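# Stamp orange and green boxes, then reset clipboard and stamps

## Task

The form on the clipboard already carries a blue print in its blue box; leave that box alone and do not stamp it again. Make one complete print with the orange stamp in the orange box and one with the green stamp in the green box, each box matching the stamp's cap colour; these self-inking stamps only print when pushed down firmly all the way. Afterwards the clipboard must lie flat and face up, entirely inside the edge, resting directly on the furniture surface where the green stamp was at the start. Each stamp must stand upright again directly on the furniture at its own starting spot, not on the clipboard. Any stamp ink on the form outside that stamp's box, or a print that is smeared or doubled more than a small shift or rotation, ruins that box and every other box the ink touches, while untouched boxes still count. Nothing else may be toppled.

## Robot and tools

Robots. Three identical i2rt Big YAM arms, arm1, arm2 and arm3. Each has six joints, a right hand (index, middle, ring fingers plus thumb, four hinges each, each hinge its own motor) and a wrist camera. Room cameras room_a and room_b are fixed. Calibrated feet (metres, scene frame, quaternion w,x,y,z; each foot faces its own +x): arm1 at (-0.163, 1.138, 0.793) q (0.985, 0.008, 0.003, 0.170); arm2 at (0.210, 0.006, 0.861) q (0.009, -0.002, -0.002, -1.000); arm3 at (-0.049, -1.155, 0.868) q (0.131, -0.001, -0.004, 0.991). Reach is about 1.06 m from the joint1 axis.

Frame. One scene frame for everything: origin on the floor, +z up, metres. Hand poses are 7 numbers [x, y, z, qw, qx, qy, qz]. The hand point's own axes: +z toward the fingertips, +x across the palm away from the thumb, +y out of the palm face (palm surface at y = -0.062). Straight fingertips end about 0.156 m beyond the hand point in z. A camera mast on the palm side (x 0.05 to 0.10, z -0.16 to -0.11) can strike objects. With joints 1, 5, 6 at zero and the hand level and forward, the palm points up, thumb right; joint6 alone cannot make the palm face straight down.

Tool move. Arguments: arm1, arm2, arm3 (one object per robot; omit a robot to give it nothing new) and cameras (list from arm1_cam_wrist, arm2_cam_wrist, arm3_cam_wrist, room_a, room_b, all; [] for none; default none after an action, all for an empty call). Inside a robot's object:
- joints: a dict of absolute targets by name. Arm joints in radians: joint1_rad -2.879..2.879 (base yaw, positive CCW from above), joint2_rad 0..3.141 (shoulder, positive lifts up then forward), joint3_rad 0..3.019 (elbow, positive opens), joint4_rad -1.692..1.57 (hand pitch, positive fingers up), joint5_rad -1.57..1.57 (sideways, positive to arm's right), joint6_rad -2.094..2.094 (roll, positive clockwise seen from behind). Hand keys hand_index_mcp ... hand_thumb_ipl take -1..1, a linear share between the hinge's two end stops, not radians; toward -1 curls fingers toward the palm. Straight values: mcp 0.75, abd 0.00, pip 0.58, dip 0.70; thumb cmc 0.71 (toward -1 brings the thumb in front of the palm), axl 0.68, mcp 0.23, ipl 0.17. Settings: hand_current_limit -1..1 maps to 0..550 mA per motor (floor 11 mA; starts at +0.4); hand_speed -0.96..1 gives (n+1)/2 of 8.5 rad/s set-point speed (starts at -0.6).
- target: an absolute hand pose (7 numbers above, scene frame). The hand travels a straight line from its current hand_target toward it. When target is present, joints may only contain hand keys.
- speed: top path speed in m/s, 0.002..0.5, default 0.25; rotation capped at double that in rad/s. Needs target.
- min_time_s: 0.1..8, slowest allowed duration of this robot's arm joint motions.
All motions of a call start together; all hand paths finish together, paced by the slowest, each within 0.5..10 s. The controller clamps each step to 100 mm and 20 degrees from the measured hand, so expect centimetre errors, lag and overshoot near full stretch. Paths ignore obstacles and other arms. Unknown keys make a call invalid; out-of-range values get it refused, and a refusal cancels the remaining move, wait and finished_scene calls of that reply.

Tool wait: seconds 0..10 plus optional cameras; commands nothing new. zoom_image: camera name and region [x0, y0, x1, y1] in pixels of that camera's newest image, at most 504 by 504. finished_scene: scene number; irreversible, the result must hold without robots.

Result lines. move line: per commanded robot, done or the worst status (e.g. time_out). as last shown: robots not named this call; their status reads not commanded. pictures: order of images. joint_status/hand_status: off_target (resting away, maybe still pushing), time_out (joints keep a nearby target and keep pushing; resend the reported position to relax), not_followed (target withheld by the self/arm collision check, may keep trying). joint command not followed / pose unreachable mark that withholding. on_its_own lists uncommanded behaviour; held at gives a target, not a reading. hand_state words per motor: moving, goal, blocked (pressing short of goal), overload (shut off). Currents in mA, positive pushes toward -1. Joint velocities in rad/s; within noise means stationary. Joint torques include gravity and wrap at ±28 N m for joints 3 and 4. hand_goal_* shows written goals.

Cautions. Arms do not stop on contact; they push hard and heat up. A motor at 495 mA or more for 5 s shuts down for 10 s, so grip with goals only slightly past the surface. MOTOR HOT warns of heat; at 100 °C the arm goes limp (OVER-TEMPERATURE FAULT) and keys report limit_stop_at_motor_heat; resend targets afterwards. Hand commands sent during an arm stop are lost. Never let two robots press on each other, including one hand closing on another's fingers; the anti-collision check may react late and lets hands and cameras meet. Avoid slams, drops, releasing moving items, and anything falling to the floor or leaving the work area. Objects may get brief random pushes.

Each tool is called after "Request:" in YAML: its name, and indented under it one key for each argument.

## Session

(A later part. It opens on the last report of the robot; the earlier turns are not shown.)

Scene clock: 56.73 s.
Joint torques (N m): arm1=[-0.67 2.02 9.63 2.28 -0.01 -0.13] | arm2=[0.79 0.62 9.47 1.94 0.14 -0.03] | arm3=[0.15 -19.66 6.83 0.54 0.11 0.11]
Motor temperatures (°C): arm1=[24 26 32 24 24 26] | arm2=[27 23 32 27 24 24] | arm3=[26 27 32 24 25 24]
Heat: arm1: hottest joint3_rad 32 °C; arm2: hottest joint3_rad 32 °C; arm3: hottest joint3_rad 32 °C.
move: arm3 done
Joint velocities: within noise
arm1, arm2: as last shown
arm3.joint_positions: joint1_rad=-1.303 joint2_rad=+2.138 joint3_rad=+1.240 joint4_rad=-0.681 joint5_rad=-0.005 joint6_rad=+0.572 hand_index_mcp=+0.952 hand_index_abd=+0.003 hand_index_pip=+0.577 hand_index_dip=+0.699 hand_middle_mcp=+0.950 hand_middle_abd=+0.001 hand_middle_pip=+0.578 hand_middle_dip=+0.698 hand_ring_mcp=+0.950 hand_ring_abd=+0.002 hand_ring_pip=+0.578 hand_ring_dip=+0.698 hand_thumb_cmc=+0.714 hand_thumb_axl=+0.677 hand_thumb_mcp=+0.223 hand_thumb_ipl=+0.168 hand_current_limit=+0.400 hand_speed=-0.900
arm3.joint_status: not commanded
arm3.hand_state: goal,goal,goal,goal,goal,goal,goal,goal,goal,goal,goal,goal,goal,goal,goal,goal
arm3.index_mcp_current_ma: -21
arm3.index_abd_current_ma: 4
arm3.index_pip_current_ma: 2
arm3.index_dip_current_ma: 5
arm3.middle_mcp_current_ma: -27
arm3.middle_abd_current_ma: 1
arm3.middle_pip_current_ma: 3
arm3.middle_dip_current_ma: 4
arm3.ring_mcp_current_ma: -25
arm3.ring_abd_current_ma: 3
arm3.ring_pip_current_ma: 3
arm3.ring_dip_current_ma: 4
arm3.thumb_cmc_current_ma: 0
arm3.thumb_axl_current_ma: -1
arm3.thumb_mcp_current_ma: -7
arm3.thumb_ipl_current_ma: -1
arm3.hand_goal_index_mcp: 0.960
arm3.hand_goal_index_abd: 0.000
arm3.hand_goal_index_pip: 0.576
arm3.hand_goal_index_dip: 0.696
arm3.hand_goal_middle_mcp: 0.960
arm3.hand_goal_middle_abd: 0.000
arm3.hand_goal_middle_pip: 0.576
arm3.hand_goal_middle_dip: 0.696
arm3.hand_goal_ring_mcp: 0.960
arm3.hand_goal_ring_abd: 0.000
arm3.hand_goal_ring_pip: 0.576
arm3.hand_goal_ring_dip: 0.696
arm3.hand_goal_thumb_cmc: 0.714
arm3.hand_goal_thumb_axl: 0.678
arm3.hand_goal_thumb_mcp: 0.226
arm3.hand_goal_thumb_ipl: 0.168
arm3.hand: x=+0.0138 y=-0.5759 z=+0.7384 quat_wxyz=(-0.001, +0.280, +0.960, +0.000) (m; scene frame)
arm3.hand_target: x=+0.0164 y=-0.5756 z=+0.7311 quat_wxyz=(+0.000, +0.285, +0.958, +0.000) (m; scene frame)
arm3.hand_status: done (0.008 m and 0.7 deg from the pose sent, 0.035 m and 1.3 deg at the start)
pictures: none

Request:
move:
  arm3: {"joints": {"hand_index_mcp": 0.56, "hand_middle_mcp": 0.56, "hand_ring_mcp": 0.56}}
  cameras: ["arm2_cam_wrist", "arm3_cam_wrist"]

Request:
zoom_image:
  camera: "arm2_cam_wrist"
  region: [330, 130, 480, 280]

Scene clock: 58.37 s.
Joint torques (N m): arm1=[-0.62 2.08 9.63 2.26 -0.01 -0.13] | arm2=[0.73 0.62 9.47 1.92 0.14 -0.03] | arm3=[-0.32 -19.31 7.17 1.2 0.54 0.11]
Motor temperatures (°C): arm1=[24 26 32 24 24 26] | arm2=[27 23 33 27 24 24] | arm3=[26 27 32 24 25 24]
Heat: arm1: hottest joint3_rad 32 °C; arm2: hottest joint3_rad 33 °C; arm3: hottest joint3_rad 32 °C.
move: arm3 off_target
Joint velocities: within noise
arm1, arm2: as last shown
arm3.joint_positions: joint1_rad=-1.298 joint2_rad=+2.137 joint3_rad=+1.236 joint4_rad=-0.699 joint5_rad=-0.016 joint6_rad=+0.574 hand_index_mcp=+0.747 hand_index_abd=+0.003 hand_index_pip=+0.603 hand_index_dip=+0.713 hand_middle_mcp=+0.733 hand_middle_abd=+0.001 hand_middle_pip=+0.603 hand_middle_dip=+0.708 hand_ring_mcp=+0.711 hand_ring_abd=+0.002 hand_ring_pip=+0.601 hand_ring_dip=+0.708 hand_thumb_cmc=+0.714 hand_thumb_axl=+0.677 hand_thumb_mcp=+0.223 hand_thumb_ipl=+0.168 hand_current_limit=+0.400 hand_speed=-0.900
arm3.joint_status: hand_index_mcp off_target (ended at +0.747, target +0.560); hand_middle_mcp off_target (ended at +0.733, target +0.560); hand_ring_mcp off_target (ended at +0.711, target +0.560)
arm3.hand_state: blocked,goal,blocked,goal,blocked,goal,blocked,goal,blocked,goal,blocked,goal,goal,goal,goal,goal
arm3.index_mcp_current_ma: 385
arm3.index_abd_current_ma: 5
arm3.index_pip_current_ma: 81
arm3.index_dip_current_ma: 46
arm3.middle_mcp_current_ma: 385
arm3.middle_abd_current_ma: 1
arm3.middle_pip_current_ma: 81
arm3.middle_dip_current_ma: 29
arm3.ring_mcp_current_ma: 385
arm3.ring_abd_current_ma: 3
arm3.ring_pip_current_ma: 72
arm3.ring_dip_current_ma: 31
arm3.thumb_cmc_current_ma: 0
arm3.thumb_axl_current_ma: -1
arm3.thumb_mcp_current_ma: -7
arm3.thumb_ipl_current_ma: -1
arm3.hand_goal_index_mcp: 0.560
arm3.hand_goal_index_abd: 0.000
arm3.hand_goal_index_pip: 0.576
arm3.hand_goal_index_dip: 0.696
arm3.hand_goal_middle_mcp: 0.560
arm3.hand_goal_middle_abd: 0.000
arm3.hand_goal_middle_pip: 0.576
arm3.hand_goal_middle_dip: 0.696
arm3.hand_goal_ring_mcp: 0.560
arm3.hand_goal_ring_abd: 0.000
arm3.hand_goal_ring_pip: 0.576
arm3.hand_goal_ring_dip: 0.696
arm3.hand_goal_thumb_cmc: 0.714
arm3.hand_goal_thumb_axl: 0.678
arm3.hand_goal_thumb_mcp: 0.226
arm3.hand_goal_thumb_ipl: 0.168
arm3.hand: x=+0.0094 y=-0.5821 z=+0.7365 quat_wxyz=(-0.003, +0.279, +0.960, -0.012) (m; scene frame)
arm3.hand_target: x=+0.0165 y=-0.5756 z=+0.7312 quat_wxyz=(+0.000, +0.286, +0.958, +0.000) (m; scene frame)
arm3.hand_status: not commanded
pictures: arm2_cam_wrist, arm3_cam_wrist
Images, in order (width x height): arm2_cam_wrist 672x504, arm3_cam_wrist 672x504.

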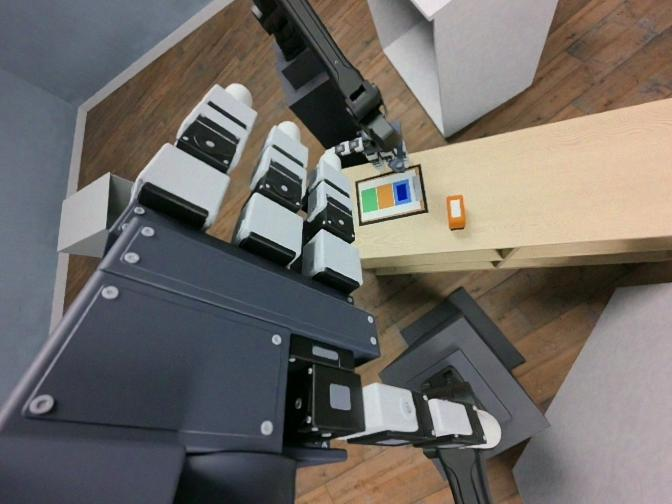

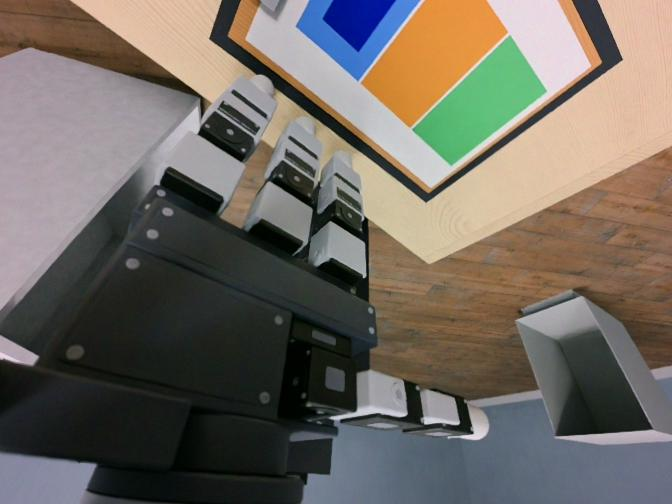

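Scaled by 3.360 from the camera's 672x504 image, which has a finer 960x720 frame.

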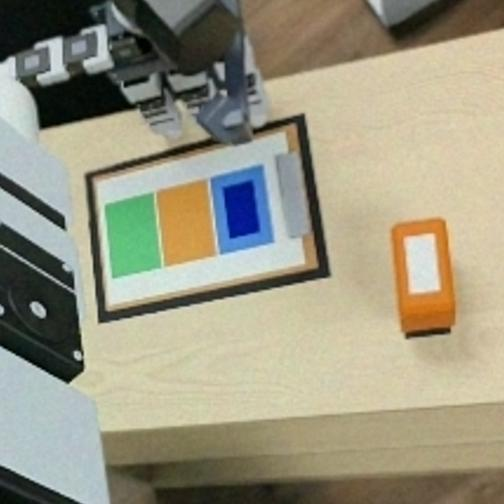

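Request:
move:
  arm3: {"target": [0.0165, -0.5735, 0.742, 0, 0.2855, 0.958, 0], "speed": 0.05}
  cameras: ["arm2_cam_wrist"]

Request:
zoom_image:
  camera: "arm2_cam_wrist"
  region: [330, 130, 480, 280]

Scene clock: 59.70 s.
Joint torques (N m): arm1=[-0.62 2.02 9.63 2.28 -0.02 -0.13] | arm2=[0.79 0.62 9.43 1.91 0.14 -0.03] | arm3=[-0.62 -20.89 7.64 0.92 0.58 0.11]
Motor temperatures (°C): arm1=[24 26 32 24 24 26] | arm2=[27 23 33 27 24 24] | arm3=[26 27 32 24 25 24]
Heat: arm1: hottest joint3_rad 32 °C; arm2: hottest joint3_rad 33 °C; arm3: hottest joint3_rad 32 °C.
move: arm3 off_target
Joint velocities: within noise
arm1, arm2: as last shown
arm3.joint_positions: joint1_rad=-1.294 joint2_rad=+2.135 joint3_rad=+1.236 joint4_rad=-0.716 joint5_rad=-0.017 joint6_rad=+0.574 hand_index_mcp=+0.569 hand_index_abd=+0.001 hand_index_pip=+0.582 hand_index_dip=+0.701 hand_middle_mcp=+0.579 hand_middle_abd=+0.000 hand_middle_pip=+0.589 hand_middle_dip=+0.702 hand_ring_mcp=+0.629 hand_ring_abd=-0.003 hand_ring_pip=+0.601 hand_ring_dip=+0.708 hand_thumb_cmc=+0.714 hand_thumb_axl=+0.677 hand_thumb_mcp=+0.223 hand_thumb_ipl=+0.168 hand_current_limit=+0.400 hand_speed=-0.900
arm3.joint_status: not commanded
arm3.hand_state: goal,goal,goal,goal,goal,goal,goal,goal,blocked,goal,blocked,goal,goal,goal,goal,goal
arm3.index_mcp_current_ma: 22
arm3.index_abd_current_ma: 2
arm3.index_pip_current_ma: 13
arm3.index_dip_current_ma: 11
arm3.middle_mcp_current_ma: 57
arm3.middle_abd_current_ma: 0
arm3.middle_pip_current_ma: 32
arm3.middle_dip_current_ma: 14
arm3.ring_mcp_current_ma: 266
arm3.ring_abd_current_ma: -4
arm3.ring_pip_current_ma: 73
arm3.ring_dip_current_ma: 31
arm3.thumb_cmc_current_ma: 0
arm3.thumb_axl_current_ma: -1
arm3.thumb_mcp_current_ma: -7
arm3.thumb_ipl_current_ma: -1
arm3.hand_goal_index_mcp: 0.560
arm3.hand_goal_index_abd: 0.000
arm3.hand_goal_index_pip: 0.576
arm3.hand_goal_index_dip: 0.696
arm3.hand_goal_middle_mcp: 0.560
arm3.hand_goal_middle_abd: 0.000
arm3.hand_goal_middle_pip: 0.576
arm3.hand_goal_middle_dip: 0.696
arm3.hand_goal_ring_mcp: 0.560
arm3.hand_goal_ring_abd: 0.000
arm3.hand_goal_ring_pip: 0.576
arm3.hand_goal_ring_dip: 0.696
arm3.hand_goal_thumb_cmc: 0.714
arm3.hand_goal_thumb_axl: 0.678
arm3.hand_goal_thumb_mcp: 0.226
arm3.hand_goal_thumb_ipl: 0.168
arm3.on_its_own: hand_index_mcp moved -0.178 to your old target +0.560; hand_middle_mcp moved -0.154 to your old target +0.560; hand_ring_mcp moved -0.082 toward your old target +0.560
arm3.hand: x=+0.0072 y=-0.5860 z=+0.7362 quat_wxyz=(-0.001, +0.277, +0.961, -0.020) (m; scene frame)
arm3.hand_target: x=+0.0164 y=-0.5739 z=+0.7422 quat_wxyz=(+0.000, +0.286, +0.958, +0.000) (m; scene frame)
arm3.hand_status: off_target (0.017 m and 2.5 deg from the pose sent, 0.012 m and 1.7 deg at the start)
pictures: arm2_cam_wrist
Images, in order (width x height): arm2_cam_wrist 672x504.

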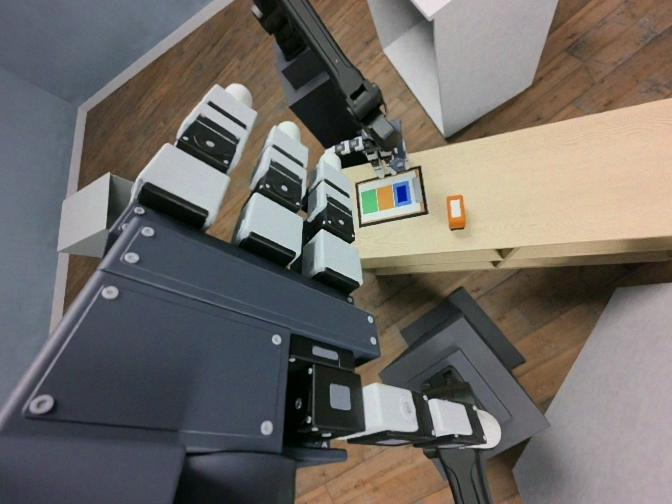

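Scaled by 3.360 from the camera's 672x504 image, which has a finer 960x720 frame.

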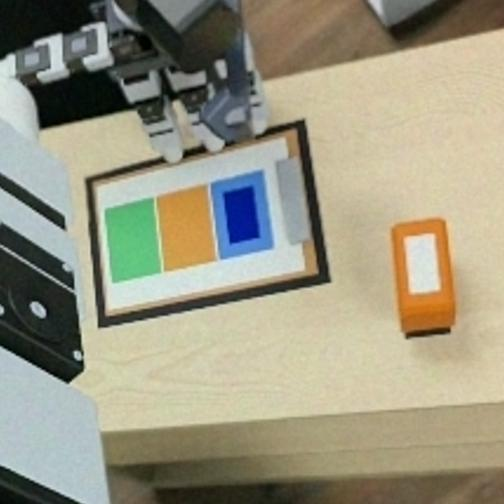

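Request:
move:
  arm3: {"target": [0.010, -0.585, 0.780, 0, 0.2855, 0.958, 0], "speed": 0.12, "joints": {"hand_current_limit": 0.75}}

Request:
move:
  arm3: {"target": [0.0105, -0.585, 0.768, 0, 0.2855, 0.958, 0], "speed": 0.12, "joints": {"hand_index_mcp": 0.77, "hand_middle_mcp": 0.77, "hand_ring_mcp": 0.77}}

Request:
move:
  arm3: {"target": [0.011, -0.583, 0.730, 0, 0.2855, 0.958, 0], "speed": 0.05}
  cameras: ["arm2_cam_wrist"]

Request:
zoom_image:
  camera: "arm2_cam_wrist"
  region: [330, 130, 480, 280]

Scene clock: 62.13 s.
Joint torques (N m): arm1=[-0.56 2.02 9.62 2.28 -0.01 -0.13] | arm2=[0.79 0.5 9.47 1.91 0.14 -0.03] | arm3=[0.44 -19.84 6.71 -0.27 0.22 0.13]
Motor temperatures (°C): arm1=[24 26 32 24 24 26] | arm2=[27 23 33 27 24 24] | arm3=[26 27 32 24 25 24]
Heat: arm1: hottest joint3_rad 32 °C; arm2: hottest joint3_rad 33 °C; arm3: hottest joint3_rad 32 °C.
move: arm3 off_target
Joint velocities: within noise
arm1, arm2: as last shown
arm3.joint_positions: joint1_rad=-1.295 joint2_rad=+2.034 joint3_rad=+1.220 joint4_rad=-0.739 joint5_rad=-0.007 joint6_rad=+0.583 hand_index_mcp=+0.563 hand_index_abd=+0.001 hand_index_pip=+0.579 hand_index_dip=+0.699 hand_middle_mcp=+0.564 hand_middle_abd=+0.000 hand_middle_pip=+0.579 hand_middle_dip=+0.699 hand_ring_mcp=+0.564 hand_ring_abd=-0.003 hand_ring_pip=+0.579 hand_ring_dip=+0.699 hand_thumb_cmc=+0.714 hand_thumb_axl=+0.677 hand_thumb_mcp=+0.223 hand_thumb_ipl=+0.168 hand_current_limit=+0.750 hand_speed=-0.900
arm3.joint_status: all done
arm3.hand_state: goal,goal,goal,goal,goal,goal,goal,goal,goal,goal,goal,goal,goal,goal,goal,goal
arm3.index_mcp_current_ma: 7
arm3.index_abd_current_ma: 2
arm3.index_pip_current_ma: 5
arm3.index_dip_current_ma: 5
arm3.middle_mcp_current_ma: 10
arm3.middle_abd_current_ma: 0
arm3.middle_pip_current_ma: 7
arm3.middle_dip_current_ma: 5
arm3.ring_mcp_current_ma: 9
arm3.ring_abd_current_ma: -4
arm3.ring_pip_current_ma: 6
arm3.ring_dip_current_ma: 5
arm3.thumb_cmc_current_ma: 0
arm3.thumb_axl_current_ma: -1
arm3.thumb_mcp_current_ma: -7
arm3.thumb_ipl_current_ma: -1
arm3.hand_goal_index_mcp: 0.560
arm3.hand_goal_index_abd: 0.000
arm3.hand_goal_index_pip: 0.576
arm3.hand_goal_index_dip: 0.696
arm3.hand_goal_middle_mcp: 0.560
arm3.hand_goal_middle_abd: 0.000
arm3.hand_goal_middle_pip: 0.576
arm3.hand_goal_middle_dip: 0.696
arm3.hand_goal_ring_mcp: 0.560
arm3.hand_goal_ring_abd: 0.000
arm3.hand_goal_ring_pip: 0.576
arm3.hand_goal_ring_dip: 0.696
arm3.hand_goal_thumb_cmc: 0.714
arm3.hand_goal_thumb_axl: 0.678
arm3.hand_goal_thumb_mcp: 0.226
arm3.hand_goal_thumb_ipl: 0.168
arm3.on_its_own: hand_ring_mcp moved -0.065 to your old target +0.560
arm3.hand: x=+0.0093 y=-0.5766 z=+0.7864 quat_wxyz=(-0.005, +0.281, +0.960, +0.012) (m; scene frame)
arm3.hand_target: x=+0.0100 y=-0.5849 z=+0.7802 quat_wxyz=(+0.000, +0.285, +0.958, +0.000) (m; scene frame)
arm3.hand_status: off_target (0.011 m and 1.6 deg from the pose sent, 0.044 m and 2.5 deg at the start)
pictures: none

Scene clock: 63.20 s.
Joint torques (N m): arm1=[-0.67 2.02 9.61 2.25 -0.02 -0.13] | arm2=[0.79 0.56 9.46 1.91 0.14 -0.03] | arm3=[0.32 -18.37 6.34 0.59 0.18 0.12]
Motor temperatures (°C): arm1=[24 26 32 24 24 26] | arm2=[27 23 33 27 24 24] | arm3=[26 27 32 24 25 24]
Heat: arm1: hottest joint3_rad 32 °C; arm2: hottest joint3_rad 33 °C; arm3: hottest joint3_rad 32 °C.
move: arm3 off_target
Joint velocities: within noise
arm1, arm2: as last shown
arm3.joint_positions: joint1_rad=-1.295 joint2_rad=+2.040 joint3_rad=+1.220 joint4_rad=-0.739 joint5_rad=-0.006 joint6_rad=+0.583 hand_index_mcp=+0.765 hand_index_abd=+0.001 hand_index_pip=+0.578 hand_index_dip=+0.699 hand_middle_mcp=+0.764 hand_middle_abd=+0.000 hand_middle_pip=+0.579 hand_middle_dip=+0.698 hand_ring_mcp=+0.764 hand_ring_abd=-0.003 hand_ring_pip=+0.578 hand_ring_dip=+0.698 hand_thumb_cmc=+0.714 hand_thumb_axl=+0.677 hand_thumb_mcp=+0.223 hand_thumb_ipl=+0.168 hand_current_limit=+0.750 hand_speed=-0.900
arm3.joint_status: all done
arm3.hand_state: goal,goal,goal,goal,goal,goal,goal,goal,goal,goal,goal,goal,goal,goal,goal,goal
arm3.index_mcp_current_ma: -11
arm3.index_abd_current_ma: 2
arm3.index_pip_current_ma: 4
arm3.index_dip_current_ma: 5
arm3.middle_mcp_current_ma: -14
arm3.middle_abd_current_ma: 0
arm3.middle_pip_current_ma: 5
arm3.middle_dip_current_ma: 4
arm3.ring_mcp_current_ma: -13
arm3.ring_abd_current_ma: -4
arm3.ring_pip_current_ma: 4
arm3.ring_dip_current_ma: 5
arm3.thumb_cmc_current_ma: 0
arm3.thumb_axl_current_ma: -1
arm3.thumb_mcp_current_ma: -7
arm3.thumb_ipl_current_ma: -1
arm3.hand_goal_index_mcp: 0.770
arm3.hand_goal_index_abd: 0.000
arm3.hand_goal_index_pip: 0.576
arm3.hand_goal_index_dip: 0.696
arm3.hand_goal_middle_mcp: 0.770
arm3.hand_goal_middle_abd: 0.000
arm3.hand_goal_middle_pip: 0.576
arm3.hand_goal_middle_dip: 0.696
arm3.hand_goal_ring_mcp: 0.770
arm3.hand_goal_ring_abd: 0.000
arm3.hand_goal_ring_pip: 0.576
arm3.hand_goal_ring_dip: 0.696
arm3.hand_goal_thumb_cmc: 0.714
arm3.hand_goal_thumb_axl: 0.678
arm3.hand_goal_thumb_mcp: 0.226
arm3.hand_goal_thumb_ipl: 0.168
arm3.hand: x=+0.0094 y=-0.5778 z=+0.7833 quat_wxyz=(-0.004, +0.281, +0.960, +0.009) (m; scene frame)
arm3.hand_target: x=+0.0105 y=-0.5852 z=+0.7685 quat_wxyz=(+0.000, +0.285, +0.958, +0.000) (m; scene frame)
arm3.hand_status: off_target (0.017 m and 1.3 deg from the pose sent, 0.020 m and 1.5 deg at the start)
pictures: none

Scene clock: 64.47 s.
Joint torques (N m): arm1=[-0.62 2.08 9.61 2.25 -0.02 -0.13] | arm2=[0.73 0.56 9.47 1.92 0.14 -0.03] | arm3=[0.32 -18.9 6.56 0.62 0.17 0.11]
Motor temperatures (°C): arm1=[24 26 32 24 24 26] | arm2=[27 23 33 27 24 24] | arm3=[26 27 32 24 25 24]
Heat: arm1: hottest joint3_rad 32 °C; arm2: hottest joint3_rad 33 °C; arm3: hottest joint3_rad 32 °C.
move: arm3 done
Joint velocities: within noise
arm1.joint_positions: joint1_rad=+0.290 joint2_rad=+0.629 joint3_rad=+1.427 joint4_rad=-1.426 joint5_rad=-0.106 joint6_rad=+1.194 hand_index_mcp=+0.754 hand_index_abd=+0.001 hand_index_pip=+0.577 hand_index_dip=+0.696 hand_middle_mcp=+0.754 hand_middle_abd=+0.001 hand_middle_pip=+0.577 hand_middle_dip=+0.696 hand_ring_mcp=+0.754 hand_ring_abd=+0.001 hand_ring_pip=+0.577 hand_ring_dip=+0.696 hand_thumb_cmc=+0.714 hand_thumb_axl=+0.677 hand_thumb_mcp=+0.225 hand_thumb_ipl=+0.168 hand_current_limit=+0.400 hand_speed=-0.600
arm1.joint_status: not commanded
arm1.hand_state: goal,goal,goal,goal,goal,goal,goal,goal,goal,goal,goal,goal,goal,goal,goal,goal
arm1.index_mcp_current_ma: 0
arm1.index_abd_current_ma: 0
arm1.index_pip_current_ma: 0
arm1.index_dip_current_ma: 0
arm1.middle_mcp_current_ma: 0
arm1.middle_abd_current_ma: 0
arm1.middle_pip_current_ma: 0
arm1.middle_dip_current_ma: 0
arm1.ring_mcp_current_ma: 0
arm1.ring_abd_current_ma: 0
arm1.ring_pip_current_ma: 0
arm1.ring_dip_current_ma: 0
arm1.thumb_cmc_current_ma: 0
arm1.thumb_axl_current_ma: 0
arm1.thumb_mcp_current_ma: 0
arm1.thumb_ipl_current_ma: 0
arm1.hand_goal_index_mcp: 0.754
arm1.hand_goal_index_abd: 0.000
arm1.hand_goal_index_pip: 0.576
arm1.hand_goal_index_dip: 0.696
arm1.hand_goal_middle_mcp: 0.754
arm1.hand_goal_middle_abd: 0.000
arm1.hand_goal_middle_pip: 0.576
arm1.hand_goal_middle_dip: 0.696
arm1.hand_goal_ring_mcp: 0.754
arm1.hand_goal_ring_abd: 0.000
arm1.hand_goal_ring_pip: 0.576
arm1.hand_goal_ring_dip: 0.696
arm1.hand_goal_thumb_cmc: 0.714
arm1.hand_goal_thumb_axl: 0.678
arm1.hand_goal_thumb_mcp: 0.226
arm1.hand_goal_thumb_ipl: 0.168
arm1.hand: x=+0.0714 y=+1.2134 z=+1.3317 quat_wxyz=(-0.112, +0.768, +0.448, +0.444) (m; scene frame)
arm1.hand_target: x=+0.0690 y=+1.2143 z=+1.3416 quat_wxyz=(-0.115, +0.761, +0.449, +0.454) (m; scene frame)
arm1.hand_status: not commanded
arm2: as last shown
arm3.joint_positions: joint1_rad=-1.295 joint2_rad=+2.125 joint3_rad=+1.218 joint4_rad=-0.666 joint5_rad=-0.006 joint6_rad=+0.583 hand_index_mcp=+0.765 hand_index_abd=+0.001 hand_index_pip=+0.578 hand_index_dip=+0.699 hand_middle_mcp=+0.764 hand_middle_abd=+0.000 hand_middle_pip=+0.579 hand_middle_dip=+0.698 hand_ring_mcp=+0.764 hand_ring_abd=-0.003 hand_ring_pip=+0.578 hand_ring_dip=+0.698 hand_thumb_cmc=+0.714 hand_thumb_axl=+0.677 hand_thumb_mcp=+0.223 hand_thumb_ipl=+0.168 hand_current_limit=+0.750 hand_speed=-0.900
arm3.joint_status: not commanded
arm3.hand_state: goal,goal,goal,goal,goal,goal,goal,goal,goal,goal,goal,goal,goal,goal,goal,goal
arm3.index_mcp_current_ma: -11
arm3.index_abd_current_ma: 2
arm3.index_pip_current_ma: 4
arm3.index_dip_current_ma: 5
arm3.middle_mcp_current_ma: -13
arm3.middle_abd_current_ma: 0
arm3.middle_pip_current_ma: 5
arm3.middle_dip_current_ma: 4
arm3.ring_mcp_current_ma: -13
arm3.ring_abd_current_ma: -4
arm3.ring_pip_current_ma: 4
arm3.ring_dip_current_ma: 5
arm3.thumb_cmc_current_ma: 0
arm3.thumb_axl_current_ma: -1
arm3.thumb_mcp_current_ma: -7
arm3.thumb_ipl_current_ma: -1
arm3.hand_goal_index_mcp: 0.770
arm3.hand_goal_index_abd: 0.000
arm3.hand_goal_index_pip: 0.576
arm3.hand_goal_index_dip: 0.696
arm3.hand_goal_middle_mcp: 0.770
arm3.hand_goal_middle_abd: 0.000
arm3.hand_goal_middle_pip: 0.576
arm3.hand_goal_middle_dip: 0.696
arm3.hand_goal_ring_mcp: 0.770
arm3.hand_goal_ring_abd: 0.000
arm3.hand_goal_ring_pip: 0.576
arm3.hand_goal_ring_dip: 0.696
arm3.hand_goal_thumb_cmc: 0.714
arm3.hand_goal_thumb_axl: 0.678
arm3.hand_goal_thumb_mcp: 0.226
arm3.hand_goal_thumb_ipl: 0.168
arm3.hand: x=+0.0096 y=-0.5811 z=+0.7402 quat_wxyz=(-0.002, +0.281, +0.960, +0.002) (m; scene frame)
arm3.hand_target: x=+0.0110 y=-0.5832 z=+0.7302 quat_wxyz=(+0.000, +0.285, +0.958, +0.000) (m; scene frame)
arm3.hand_status: done (0.010 m and 0.6 deg from the pose sent, 0.053 m and 1.2 deg at the start)
pictures: arm2_cam_wrist
Images, in order (width x height): arm2_cam_wrist 672x504.

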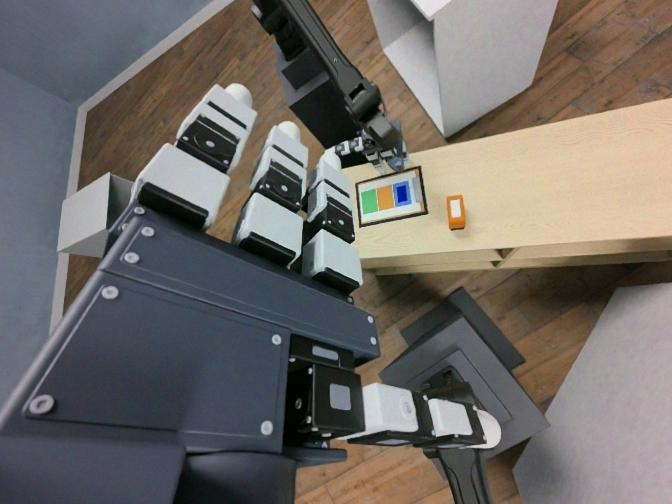

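Scaled by 3.360 from the camera's 672x504 image, which has a finer 960x720 frame.

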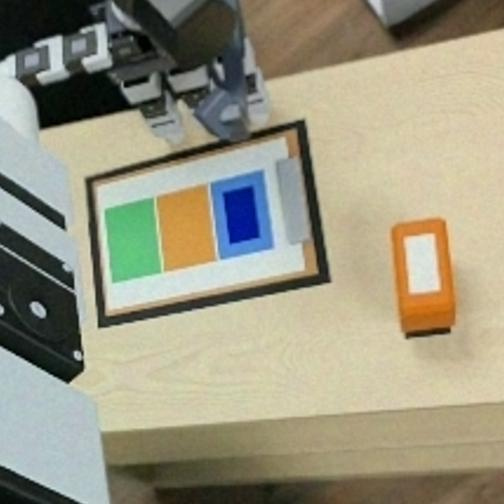

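Request:
move:
  arm3: {"target": [0.0661, -0.497, 0.731, 0, 0.2855, 0.958, 0], "speed": 0.06}
  cameras: ["arm2_cam_wrist"]

Scene clock: 68.37 s.
Joint torques (N m): arm1=[-0.62 2.02 9.62 2.26 -0.01 -0.13] | arm2=[0.79 0.56 9.47 1.92 0.13 -0.03] | arm3=[-1.9 -19.66 13.03 1.22 0.92 -0.1]
Motor temperatures (°C): arm1=[24 26 32 24 24 26] | arm2=[27 23 33 27 24 24] | arm3=[26 27 32 24 25 24]
Heat: arm1: hottest joint3_rad 32 °C; arm2: hottest joint3_rad 33 °C; arm3: hottest joint3_rad 32 °C.
move: arm3 off_target
Joint velocities: within noise
arm1: as last shown
arm2.joint_positions: joint1_rad=+1.291 joint2_rad=+0.627 joint3_rad=+1.328 joint4_rad=-1.175 joint5_rad=+0.039 joint6_rad=+1.216 hand_index_mcp=+0.755 hand_index_abd=+0.001 hand_index_pip=+0.577 hand_index_dip=+0.696 hand_middle_mcp=+0.756 hand_middle_abd=+0.001 hand_middle_pip=+0.577 hand_middle_dip=+0.696 hand_ring_mcp=+0.756 hand_ring_abd=+0.001 hand_ring_pip=+0.577 hand_ring_dip=+0.696 hand_thumb_cmc=+0.715 hand_thumb_axl=+0.677 hand_thumb_mcp=+0.226 hand_thumb_ipl=+0.168 hand_current_limit=+0.400 hand_speed=-0.600
arm2.joint_status: not commanded
arm2.hand_state: goal,goal,goal,goal,goal,goal,goal,goal,goal,goal,goal,goal,goal,goal,goal,goal
arm2.index_mcp_current_ma: 5
arm2.index_abd_current_ma: 2
arm2.index_pip_current_ma: 2
arm2.index_dip_current_ma: 0
arm2.middle_mcp_current_ma: 5
arm2.middle_abd_current_ma: 2
arm2.middle_pip_current_ma: 2
arm2.middle_dip_current_ma: 0
arm2.ring_mcp_current_ma: 6
arm2.ring_abd_current_ma: 2
arm2.ring_pip_current_ma: 2
arm2.ring_dip_current_ma: 0
arm2.thumb_cmc_current_ma: 2
arm2.thumb_axl_current_ma: -3
arm2.thumb_mcp_current_ma: -1
arm2.thumb_ipl_current_ma: -1
arm2.hand_goal_index_mcp: 0.754
arm2.hand_goal_index_abd: 0.000
arm2.hand_goal_index_pip: 0.576
arm2.hand_goal_index_dip: 0.696
arm2.hand_goal_middle_mcp: 0.754
arm2.hand_goal_middle_abd: 0.000
arm2.hand_goal_middle_pip: 0.576
arm2.hand_goal_middle_dip: 0.696
arm2.hand_goal_ring_mcp: 0.754
arm2.hand_goal_ring_abd: 0.000
arm2.hand_goal_ring_pip: 0.576
arm2.hand_goal_ring_dip: 0.696
arm2.hand_goal_thumb_cmc: 0.714
arm2.hand_goal_thumb_axl: 0.678
arm2.hand_goal_thumb_mcp: 0.226
arm2.hand_goal_thumb_ipl: 0.168
arm2.hand: x=+0.0515 y=-0.2263 z=+1.4120 quat_wxyz=(+0.473, +0.623, -0.581, +0.225) (m; scene frame)
arm2.hand_target: x=+0.0543 y=-0.2249 z=+1.4248 quat_wxyz=(+0.483, +0.620, -0.573, +0.232) (m; scene frame)
arm2.hand_status: not commanded
arm3.joint_positions: joint1_rad=-1.360 joint2_rad=+2.248 joint3_rad=+1.466 joint4_rad=-0.855 joint5_rad=-0.025 joint6_rad=+0.511 hand_index_mcp=+0.822 hand_index_abd=-0.002 hand_index_pip=+0.609 hand_index_dip=+0.716 hand_middle_mcp=+0.829 hand_middle_abd=+0.000 hand_middle_pip=+0.615 hand_middle_dip=+0.713 hand_ring_mcp=+0.835 hand_ring_abd=-0.003 hand_ring_pip=+0.616 hand_ring_dip=+0.716 hand_thumb_cmc=+0.714 hand_thumb_axl=+0.677 hand_thumb_mcp=+0.223 hand_thumb_ipl=+0.168 hand_current_limit=+0.750 hand_speed=-0.900
arm3.joint_status: not commanded
arm3.hand_state: blocked,goal,blocked,blocked,blocked,goal,blocked,goal,blocked,goal,blocked,goal,goal,goal,goal,goal
arm3.index_mcp_current_ma: 191
arm3.index_abd_current_ma: -2
arm3.index_pip_current_ma: 101
arm3.index_dip_current_ma: 57
arm3.middle_mcp_current_ma: 222
arm3.middle_abd_current_ma: 0
arm3.middle_pip_current_ma: 124
arm3.middle_dip_current_ma: 45
arm3.ring_mcp_current_ma: 251
arm3.ring_abd_current_ma: -6
arm3.ring_pip_current_ma: 127
arm3.ring_dip_current_ma: 56
arm3.thumb_cmc_current_ma: 0
arm3.thumb_axl_current_ma: -1
arm3.thumb_mcp_current_ma: -7
arm3.thumb_ipl_current_ma: -1
arm3.hand_goal_index_mcp: 0.770
arm3.hand_goal_index_abd: 0.000
arm3.hand_goal_index_pip: 0.576
arm3.hand_goal_index_dip: 0.696
arm3.hand_goal_middle_mcp: 0.770
arm3.hand_goal_middle_abd: 0.000
arm3.hand_goal_middle_pip: 0.576
arm3.hand_goal_middle_dip: 0.696
arm3.hand_goal_ring_mcp: 0.770
arm3.hand_goal_ring_abd: 0.000
arm3.hand_goal_ring_pip: 0.576
arm3.hand_goal_ring_dip: 0.696
arm3.hand_goal_thumb_cmc: 0.714
arm3.hand_goal_thumb_axl: 0.678
arm3.hand_goal_thumb_mcp: 0.226
arm3.hand_goal_thumb_ipl: 0.168
arm3.hand: x=+0.0421 y=-0.5285 z=+0.7341 quat_wxyz=(-0.004, +0.278, +0.960, -0.031) (m; scene frame)
arm3.hand_target: x=+0.0660 y=-0.5001 z=+0.7330 quat_wxyz=(+0.001, +0.286, +0.958, +0.000) (m; scene frame)
arm3.hand_status: off_target (0.040 m and 3.7 deg from the pose sent, 0.102 m and 0.6 deg at the start)
pictures: arm2_cam_wrist
Images, in order (width x height): arm2_cam_wrist 672x504.

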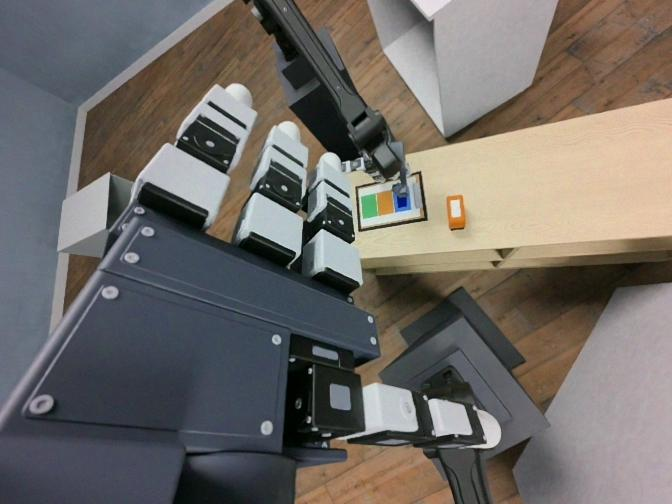

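Request:
zoom_image:
  camera: "arm2_cam_wrist"
  region: [330, 130, 480, 280]

Scaled by 3.360 from the camera's 672x504 image, which has a finer 960x720 frame.

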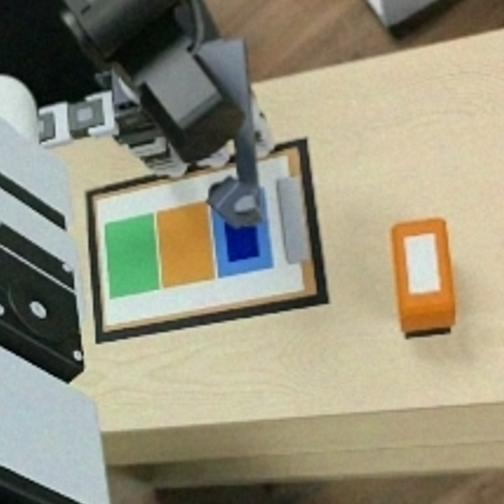

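Request:
move:
  arm3: {"target": [0.0770, -0.4802, 0.737, 0, 0.2855, 0.958, 0], "speed": 0.06}
  cameras: ["arm2_cam_wrist"]

Request:
zoom_image:
  camera: "arm2_cam_wrist"
  region: [330, 130, 480, 280]

Scene clock: 69.90 s.
Joint torques (N m): arm1=[-0.62 2.02 9.62 2.24 -0.01 -0.13] | arm2=[0.73 0.56 9.46 1.94 0.13 -0.03] | arm3=[-0.5 -21.71 11.88 0.66 0.49 -0.07]
Motor temperatures (°C): arm1=[24 26 32 24 24 26] | arm2=[27 23 33 27 24 24] | arm3=[26 27 32 24 25 24]
Heat: arm1: hottest joint3_rad 32 °C; arm2: hottest joint3_rad 33 °C; arm3: hottest joint3_rad 32 °C.
move: arm3 off_target
Joint velocities: within noise
arm1, arm2: as last shown
arm3.joint_positions: joint1_rad=-1.394 joint2_rad=+2.289 joint3_rad=+1.562 joint4_rad=-0.886 joint5_rad=-0.014 joint6_rad=+0.492 hand_index_mcp=+0.795 hand_index_abd=-0.002 hand_index_pip=+0.594 hand_index_dip=+0.709 hand_middle_mcp=+0.801 hand_middle_abd=-0.001 hand_middle_pip=+0.599 hand_middle_dip=+0.708 hand_ring_mcp=+0.808 hand_ring_abd=-0.004 hand_ring_pip=+0.601 hand_ring_dip=+0.710 hand_thumb_cmc=+0.714 hand_thumb_axl=+0.677 hand_thumb_mcp=+0.223 hand_thumb_ipl=+0.168 hand_current_limit=+0.750 hand_speed=-0.900
arm3.joint_status: not commanded
arm3.hand_state: blocked,goal,goal,goal,blocked,goal,blocked,goal,blocked,goal,blocked,goal,goal,goal,goal,goal
arm3.index_mcp_current_ma: 78
arm3.index_abd_current_ma: -3
arm3.index_pip_current_ma: 50
arm3.index_dip_current_ma: 35
arm3.middle_mcp_current_ma: 103
arm3.middle_abd_current_ma: -1
arm3.middle_pip_current_ma: 68
arm3.middle_dip_current_ma: 30
arm3.ring_mcp_current_ma: 130
arm3.ring_abd_current_ma: -6
arm3.ring_pip_current_ma: 74
arm3.ring_dip_current_ma: 38
arm3.thumb_cmc_current_ma: 0
arm3.thumb_axl_current_ma: -1
arm3.thumb_mcp_current_ma: -7
arm3.thumb_ipl_current_ma: -1
arm3.hand_goal_index_mcp: 0.770
arm3.hand_goal_index_abd: 0.000
arm3.hand_goal_index_pip: 0.576
arm3.hand_goal_index_dip: 0.696
arm3.hand_goal_middle_mcp: 0.770
arm3.hand_goal_middle_abd: 0.000
arm3.hand_goal_middle_pip: 0.576
arm3.hand_goal_middle_dip: 0.696
arm3.hand_goal_ring_mcp: 0.770
arm3.hand_goal_ring_abd: 0.000
arm3.hand_goal_ring_pip: 0.576
arm3.hand_goal_ring_dip: 0.696
arm3.hand_goal_thumb_cmc: 0.714
arm3.hand_goal_thumb_axl: 0.678
arm3.hand_goal_thumb_mcp: 0.226
arm3.hand_goal_thumb_ipl: 0.168
arm3.hand: x=+0.0666 y=-0.5004 z=+0.7391 quat_wxyz=(-0.002, +0.285, +0.958, -0.018) (m; scene frame)
arm3.hand_target: x=+0.0769 y=-0.4815 z=+0.7376 quat_wxyz=(+0.000, +0.286, +0.958, +0.000) (m; scene frame)
arm3.hand_status: off_target (0.023 m and 2.1 deg from the pose sent, 0.060 m and 3.7 deg at the start)
pictures: arm2_cam_wrist
Images, in order (width x height): arm2_cam_wrist 672x504.

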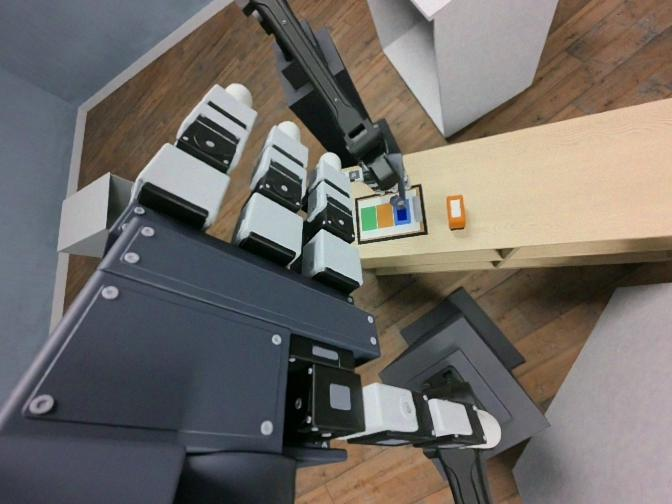

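Scaled by 3.360 from the camera's 672x504 image, which has a finer 960x720 frame.

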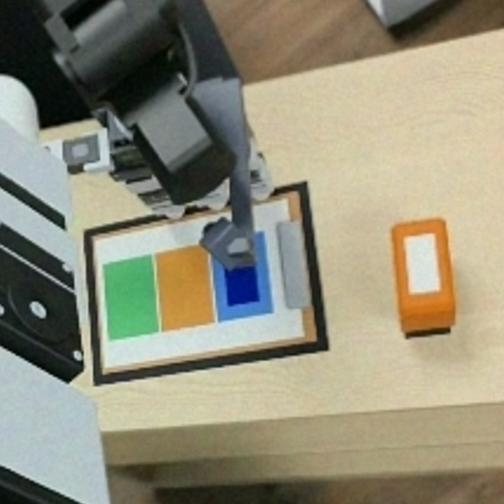

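Request:
move:
  arm3: {"target": [0.0640, -0.5050, 0.86, 0, 0.2855, 0.958, 0], "speed": 0.25}
  cameras: ["arm2_cam_wrist"]

Request:
move:
  arm3: {"joints": {"joint1_rad": -1.438, "joint2_rad": 2.374, "joint3_rad": 1.578, "joint4_rad": 0.796, "joint5_rad": -1.073, "joint6_rad": 1.557, "hand_index_mcp": -0.06, "hand_middle_mcp": -0.06, "hand_index_pip": 0.36, "hand_middle_pip": 0.36, "hand_index_dip": 0.55, "hand_middle_dip": 0.55, "hand_thumb_cmc": -0.57, "hand_thumb_mcp": 0.13, "hand_thumb_ipl": 0.168, "hand_ring_mcp": 0.754, "hand_current_limit": 0.4, "hand_speed": -0.6}, "min_time_s": 2.5}
  cameras: ["arm2_cam_wrist", "arm3_cam_wrist"]

Scene clock: 72.80 s.
Joint torques (N m): arm1=[-0.67 2.02 9.62 2.26 -0.01 -0.12] | arm2=[0.79 0.62 9.47 1.92 0.14 -0.03] | arm3=[0.85 -20.95 8.76 -0.27 0.18 0.1]
Motor temperatures (°C): arm1=[24 26 32 24 24 26] | arm2=[27 23 33 27 24 24] | arm3=[26 28 32 24 25 24]
Heat: arm1: hottest joint3_rad 32 °C; arm2: hottest joint3_rad 33 °C; arm3: hottest joint3_rad 32 °C.
move: arm3 off_target
Joint velocities: within noise
arm1, arm2: as last shown
arm3.joint_positions: joint1_rad=-1.394 joint2_rad=+2.055 joint3_rad=+1.553 joint4_rad=-1.037 joint5_rad=-0.006 joint6_rad=+0.492 hand_index_mcp=+0.770 hand_index_abd=-0.002 hand_index_pip=+0.578 hand_index_dip=+0.699 hand_middle_mcp=+0.770 hand_middle_abd=-0.001 hand_middle_pip=+0.578 hand_middle_dip=+0.698 hand_ring_mcp=+0.770 hand_ring_abd=-0.003 hand_ring_pip=+0.578 hand_ring_dip=+0.698 hand_thumb_cmc=+0.714 hand_thumb_axl=+0.677 hand_thumb_mcp=+0.223 hand_thumb_ipl=+0.168 hand_current_limit=+0.750 hand_speed=-0.900
arm3.joint_status: not commanded
arm3.hand_state: goal,goal,goal,goal,goal,goal,goal,goal,goal,goal,goal,goal,goal,goal,goal,goal
arm3.index_mcp_current_ma: 0
arm3.index_abd_current_ma: -3
arm3.index_pip_current_ma: 3
arm3.index_dip_current_ma: 5
arm3.middle_mcp_current_ma: 0
arm3.middle_abd_current_ma: -1
arm3.middle_pip_current_ma: 4
arm3.middle_dip_current_ma: 4
arm3.ring_mcp_current_ma: 1
arm3.ring_abd_current_ma: -5
arm3.ring_pip_current_ma: 4
arm3.ring_dip_current_ma: 5
arm3.thumb_cmc_current_ma: 0
arm3.thumb_axl_current_ma: -1
arm3.thumb_mcp_current_ma: -7
arm3.thumb_ipl_current_ma: -1
arm3.hand_goal_index_mcp: 0.770
arm3.hand_goal_index_abd: 0.000
arm3.hand_goal_index_pip: 0.576
arm3.hand_goal_index_dip: 0.696
arm3.hand_goal_middle_mcp: 0.770
arm3.hand_goal_middle_abd: 0.000
arm3.hand_goal_middle_pip: 0.576
arm3.hand_goal_middle_dip: 0.696
arm3.hand_goal_ring_mcp: 0.770
arm3.hand_goal_ring_abd: 0.000
arm3.hand_goal_ring_pip: 0.576
arm3.hand_goal_ring_dip: 0.696
arm3.hand_goal_thumb_cmc: 0.714
arm3.hand_goal_thumb_axl: 0.678
arm3.hand_goal_thumb_mcp: 0.226
arm3.hand_goal_thumb_ipl: 0.168
arm3.hand: x=+0.0679 y=-0.4975 z=+0.8774 quat_wxyz=(-0.005, +0.285, +0.958, +0.019) (m; scene frame)
arm3.hand_target: x=+0.0641 y=-0.5052 z=+0.8604 quat_wxyz=(+0.000, +0.286, +0.958, +0.000) (m; scene frame)
arm3.hand_status: off_target (0.019 m and 2.3 deg from the pose sent, 0.121 m and 2.1 deg at the start)
pictures: arm2_cam_wrist
Images, in order (width x height): arm2_cam_wrist 672x504.

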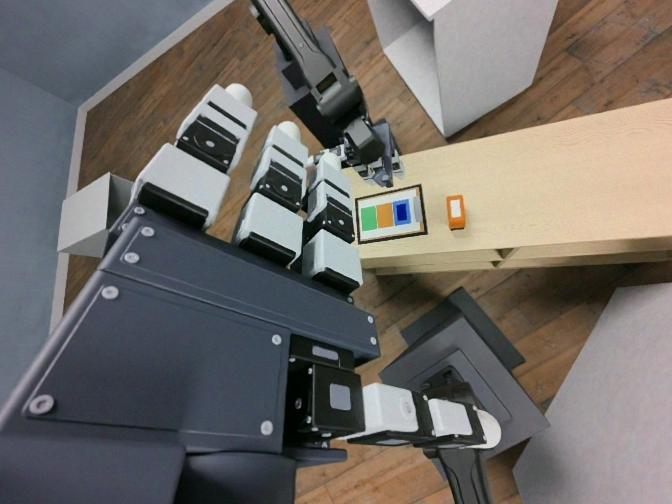

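Scene clock: 75.97 s.
Joint torques (N m): arm1=[-0.67 2.02 9.62 2.28 -0.02 -0.13] | arm2=[0.79 0.62 9.46 1.92 0.14 -0.03] | arm3=[-0.26 -24.35 11.41 2.67 -0.16 -0.17]
Motor temperatures (°C): arm1=[24 26 32 24 24 26] | arm2=[27 23 33 27 24 24] | arm3=[26 28 32 24 25 24]
Heat: arm1: hottest joint3_rad 32 °C; arm2: hottest joint3_rad 33 °C; arm3: hottest joint3_rad 32 °C.
move: arm3 done
Joint velocities: within noise
arm1, arm2: as last shown
arm3.joint_positions: joint1_rad=-1.430 joint2_rad=+2.347 joint3_rad=+1.553 joint4_rad=+0.774 joint5_rad=-1.070 joint6_rad=+1.546 hand_index_mcp=-0.058 hand_index_abd=+0.002 hand_index_pip=+0.362 hand_index_dip=+0.553 hand_middle_mcp=-0.057 hand_middle_abd=+0.002 hand_middle_pip=+0.363 hand_middle_dip=+0.552 hand_ring_mcp=+0.754 hand_ring_abd=+0.003 hand_ring_pip=+0.578 hand_ring_dip=+0.698 hand_thumb_cmc=-0.557 hand_thumb_axl=+0.677 hand_thumb_mcp=+0.128 hand_thumb_ipl=+0.168 hand_current_limit=+0.400 hand_speed=-0.600
arm3.joint_status: all done
arm3.hand_state: goal,goal,goal,goal,goal,goal,goal,goal,goal,goal,goal,goal,goal,goal,goal,goal
arm3.index_mcp_current_ma: 5
arm3.index_abd_current_ma: 3
arm3.index_pip_current_ma: 4
arm3.index_dip_current_ma: 5
arm3.middle_mcp_current_ma: 7
arm3.middle_abd_current_ma: 3
arm3.middle_pip_current_ma: 6
arm3.middle_dip_current_ma: 4
arm3.ring_mcp_current_ma: 0
arm3.ring_abd_current_ma: 5
arm3.ring_pip_current_ma: 3
arm3.ring_dip_current_ma: 4
arm3.thumb_cmc_current_ma: 34
arm3.thumb_axl_current_ma: -1
arm3.thumb_mcp_current_ma: -5
arm3.thumb_ipl_current_ma: -1
arm3.hand_goal_index_mcp: -0.060
arm3.hand_goal_index_abd: 0.000
arm3.hand_goal_index_pip: 0.360
arm3.hand_goal_index_dip: 0.550
arm3.hand_goal_middle_mcp: -0.060
arm3.hand_goal_middle_abd: 0.000
arm3.hand_goal_middle_pip: 0.360
arm3.hand_goal_middle_dip: 0.550
arm3.hand_goal_ring_mcp: 0.754
arm3.hand_goal_ring_abd: 0.000
arm3.hand_goal_ring_pip: 0.576
arm3.hand_goal_ring_dip: 0.696
arm3.hand_goal_thumb_cmc: -0.570
arm3.hand_goal_thumb_axl: 0.678
arm3.hand_goal_thumb_mcp: 0.130
arm3.hand_goal_thumb_ipl: 0.168
arm3.hand: x=-0.0565 y=-0.3127 z=+0.9295 quat_wxyz=(-0.669, +0.212, +0.678, +0.221) (m; scene frame)
arm3.hand_target: x=-0.0498 y=-0.3073 z=+0.9243 quat_wxyz=(-0.671, +0.211, +0.674, +0.226) (m; scene frame)
arm3.hand_status: not commanded
pictures: arm2_cam_wrist, arm3_cam_wrist
Images, in order (width x height): arm2_cam_wrist 672x504, arm3_cam_wrist 672x504.

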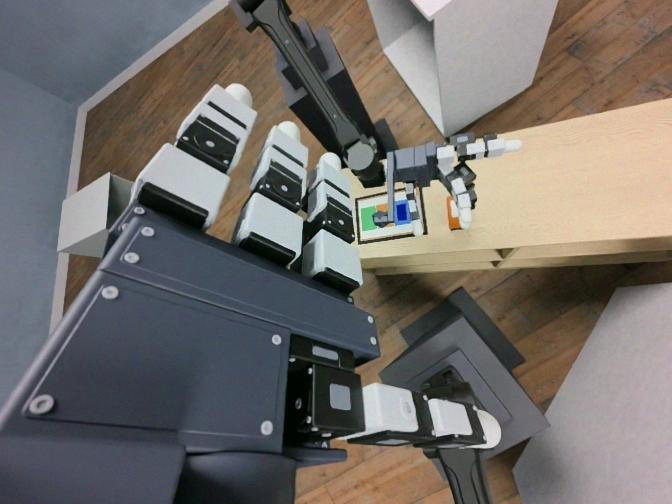

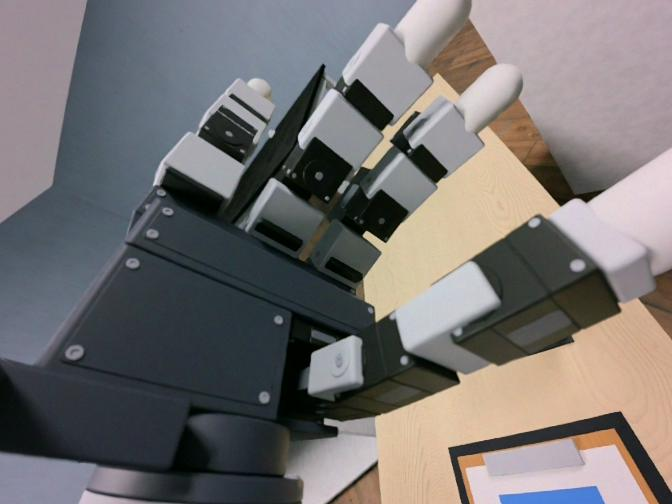

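Request:
move:
  arm3: {"target": [-0.1302, -0.3672, 0.835, 0.6814, -0.189, -0.6813, -0.189], "speed": 0.2, "joints": {"hand_speed": -0.9}}
  cameras: ["arm2_cam_wrist", "arm3_cam_wrist"]

Request:
zoom_image:
  camera: "arm2_cam_wrist"
  region: [370, 130, 520, 280]

Request:
zoom_image:
  camera: "arm3_cam_wrist"
  region: [400, 0, 672, 272]

Scene clock: 79.13 s.
Joint torques (N m): arm1=[-0.67 2.02 9.63 2.25 -0.01 -0.13] | arm2=[0.79 0.56 9.47 1.94 0.14 -0.03] | arm3=[-0.21 -24.29 7.35 2.65 0.08 -0.16]
Motor temperatures (°C): arm1=[24 26 32 24 24 26] | arm2=[27 23 33 27 24 24] | arm3=[26 28 32 24 25 24]
Heat: arm1: hottest joint3_rad 32 °C; arm2: hottest joint3_rad 33 °C; arm3: hottest joint3_rad 32 °C.
move: arm3 done
Joint velocities: within noise
arm1, arm2: as last shown
arm3.joint_positions: joint1_rad=-1.338 joint2_rad=+2.451 joint3_rad=+1.418 joint4_rad=+1.018 joint5_rad=-1.069 joint6_rad=+1.567 hand_index_mcp=-0.058 hand_index_abd=+0.002 hand_index_pip=+0.362 hand_index_dip=+0.553 hand_middle_mcp=-0.058 hand_middle_abd=+0.002 hand_middle_pip=+0.363 hand_middle_dip=+0.552 hand_ring_mcp=+0.754 hand_ring_abd=+0.003 hand_ring_pip=+0.578 hand_ring_dip=+0.698 hand_thumb_cmc=-0.557 hand_thumb_axl=+0.677 hand_thumb_mcp=+0.128 hand_thumb_ipl=+0.168 hand_current_limit=+0.400 hand_speed=-0.900
arm3.joint_status: all done
arm3.hand_state: goal,goal,goal,goal,goal,goal,goal,goal,goal,goal,goal,goal,goal,goal,goal,goal
arm3.index_mcp_current_ma: 4
arm3.index_abd_current_ma: 3
arm3.index_pip_current_ma: 4
arm3.index_dip_current_ma: 5
arm3.middle_mcp_current_ma: 5
arm3.middle_abd_current_ma: 3
arm3.middle_pip_current_ma: 6
arm3.middle_dip_current_ma: 4
arm3.ring_mcp_current_ma: 0
arm3.ring_abd_current_ma: 5
arm3.ring_pip_current_ma: 3
arm3.ring_dip_current_ma: 4
arm3.thumb_cmc_current_ma: 34
arm3.thumb_axl_current_ma: -1
arm3.thumb_mcp_current_ma: -5
arm3.thumb_ipl_current_ma: -1
arm3.hand_goal_index_mcp: -0.060
arm3.hand_goal_index_abd: 0.000
arm3.hand_goal_index_pip: 0.360
arm3.hand_goal_index_dip: 0.550
arm3.hand_goal_middle_mcp: -0.060
arm3.hand_goal_middle_abd: 0.000
arm3.hand_goal_middle_pip: 0.360
arm3.hand_goal_middle_dip: 0.550
arm3.hand_goal_ring_mcp: 0.754
arm3.hand_goal_ring_abd: 0.000
arm3.hand_goal_ring_pip: 0.576
arm3.hand_goal_ring_dip: 0.696
arm3.hand_goal_thumb_cmc: -0.570
arm3.hand_goal_thumb_axl: 0.678
arm3.hand_goal_thumb_mcp: 0.130
arm3.hand_goal_thumb_ipl: 0.168
arm3.hand: x=-0.1354 y=-0.3670 z=+0.8390 quat_wxyz=(-0.680, +0.186, +0.684, +0.185) (m; scene frame)
arm3.hand_target: x=-0.1302 y=-0.3673 z=+0.8349 quat_wxyz=(-0.681, +0.189, +0.682, +0.189) (m; scene frame)
arm3.hand_status: done (0.007 m and 0.6 deg from the pose sent, 0.131 m and 4.8 deg at the start)
pictures: arm2_cam_wrist, arm3_cam_wrist
Images, in order (width x height): arm2_cam_wrist 672x504, arm3_cam_wrist 672x504.

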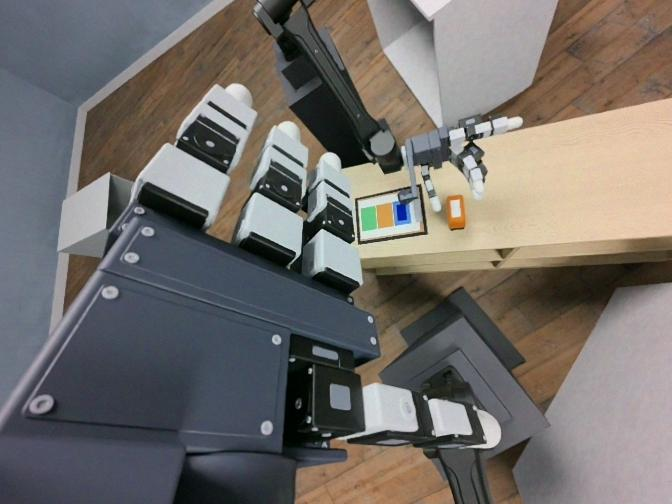

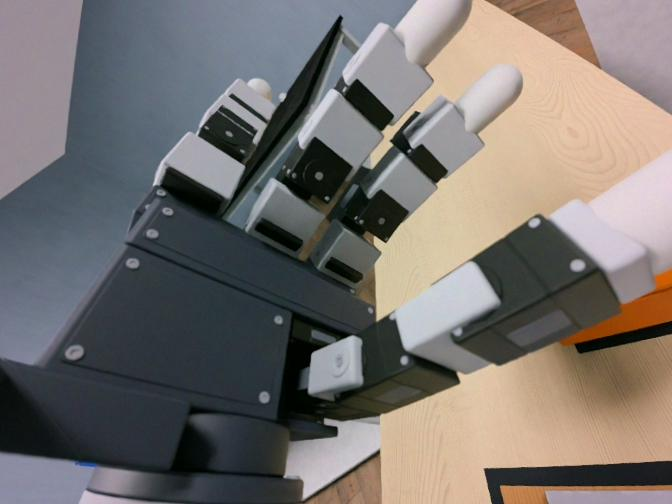

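Scaled by 3.360 from the camera's 672x504 image, which has a finer 960x720 frame.

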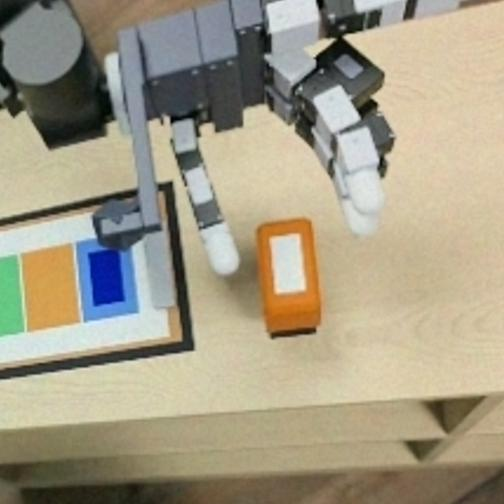

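Scaled by 1.853 from the camera's 672x504 image, which has a finer 960x720 frame.

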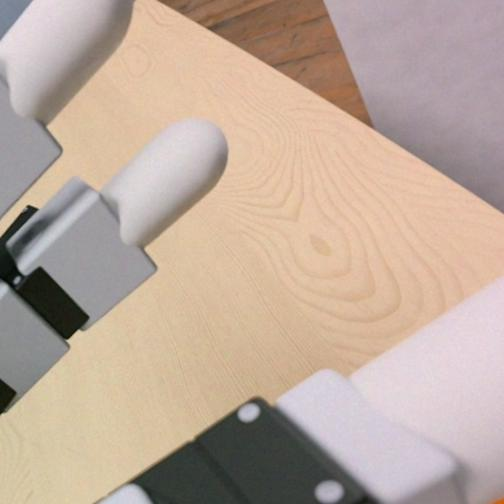

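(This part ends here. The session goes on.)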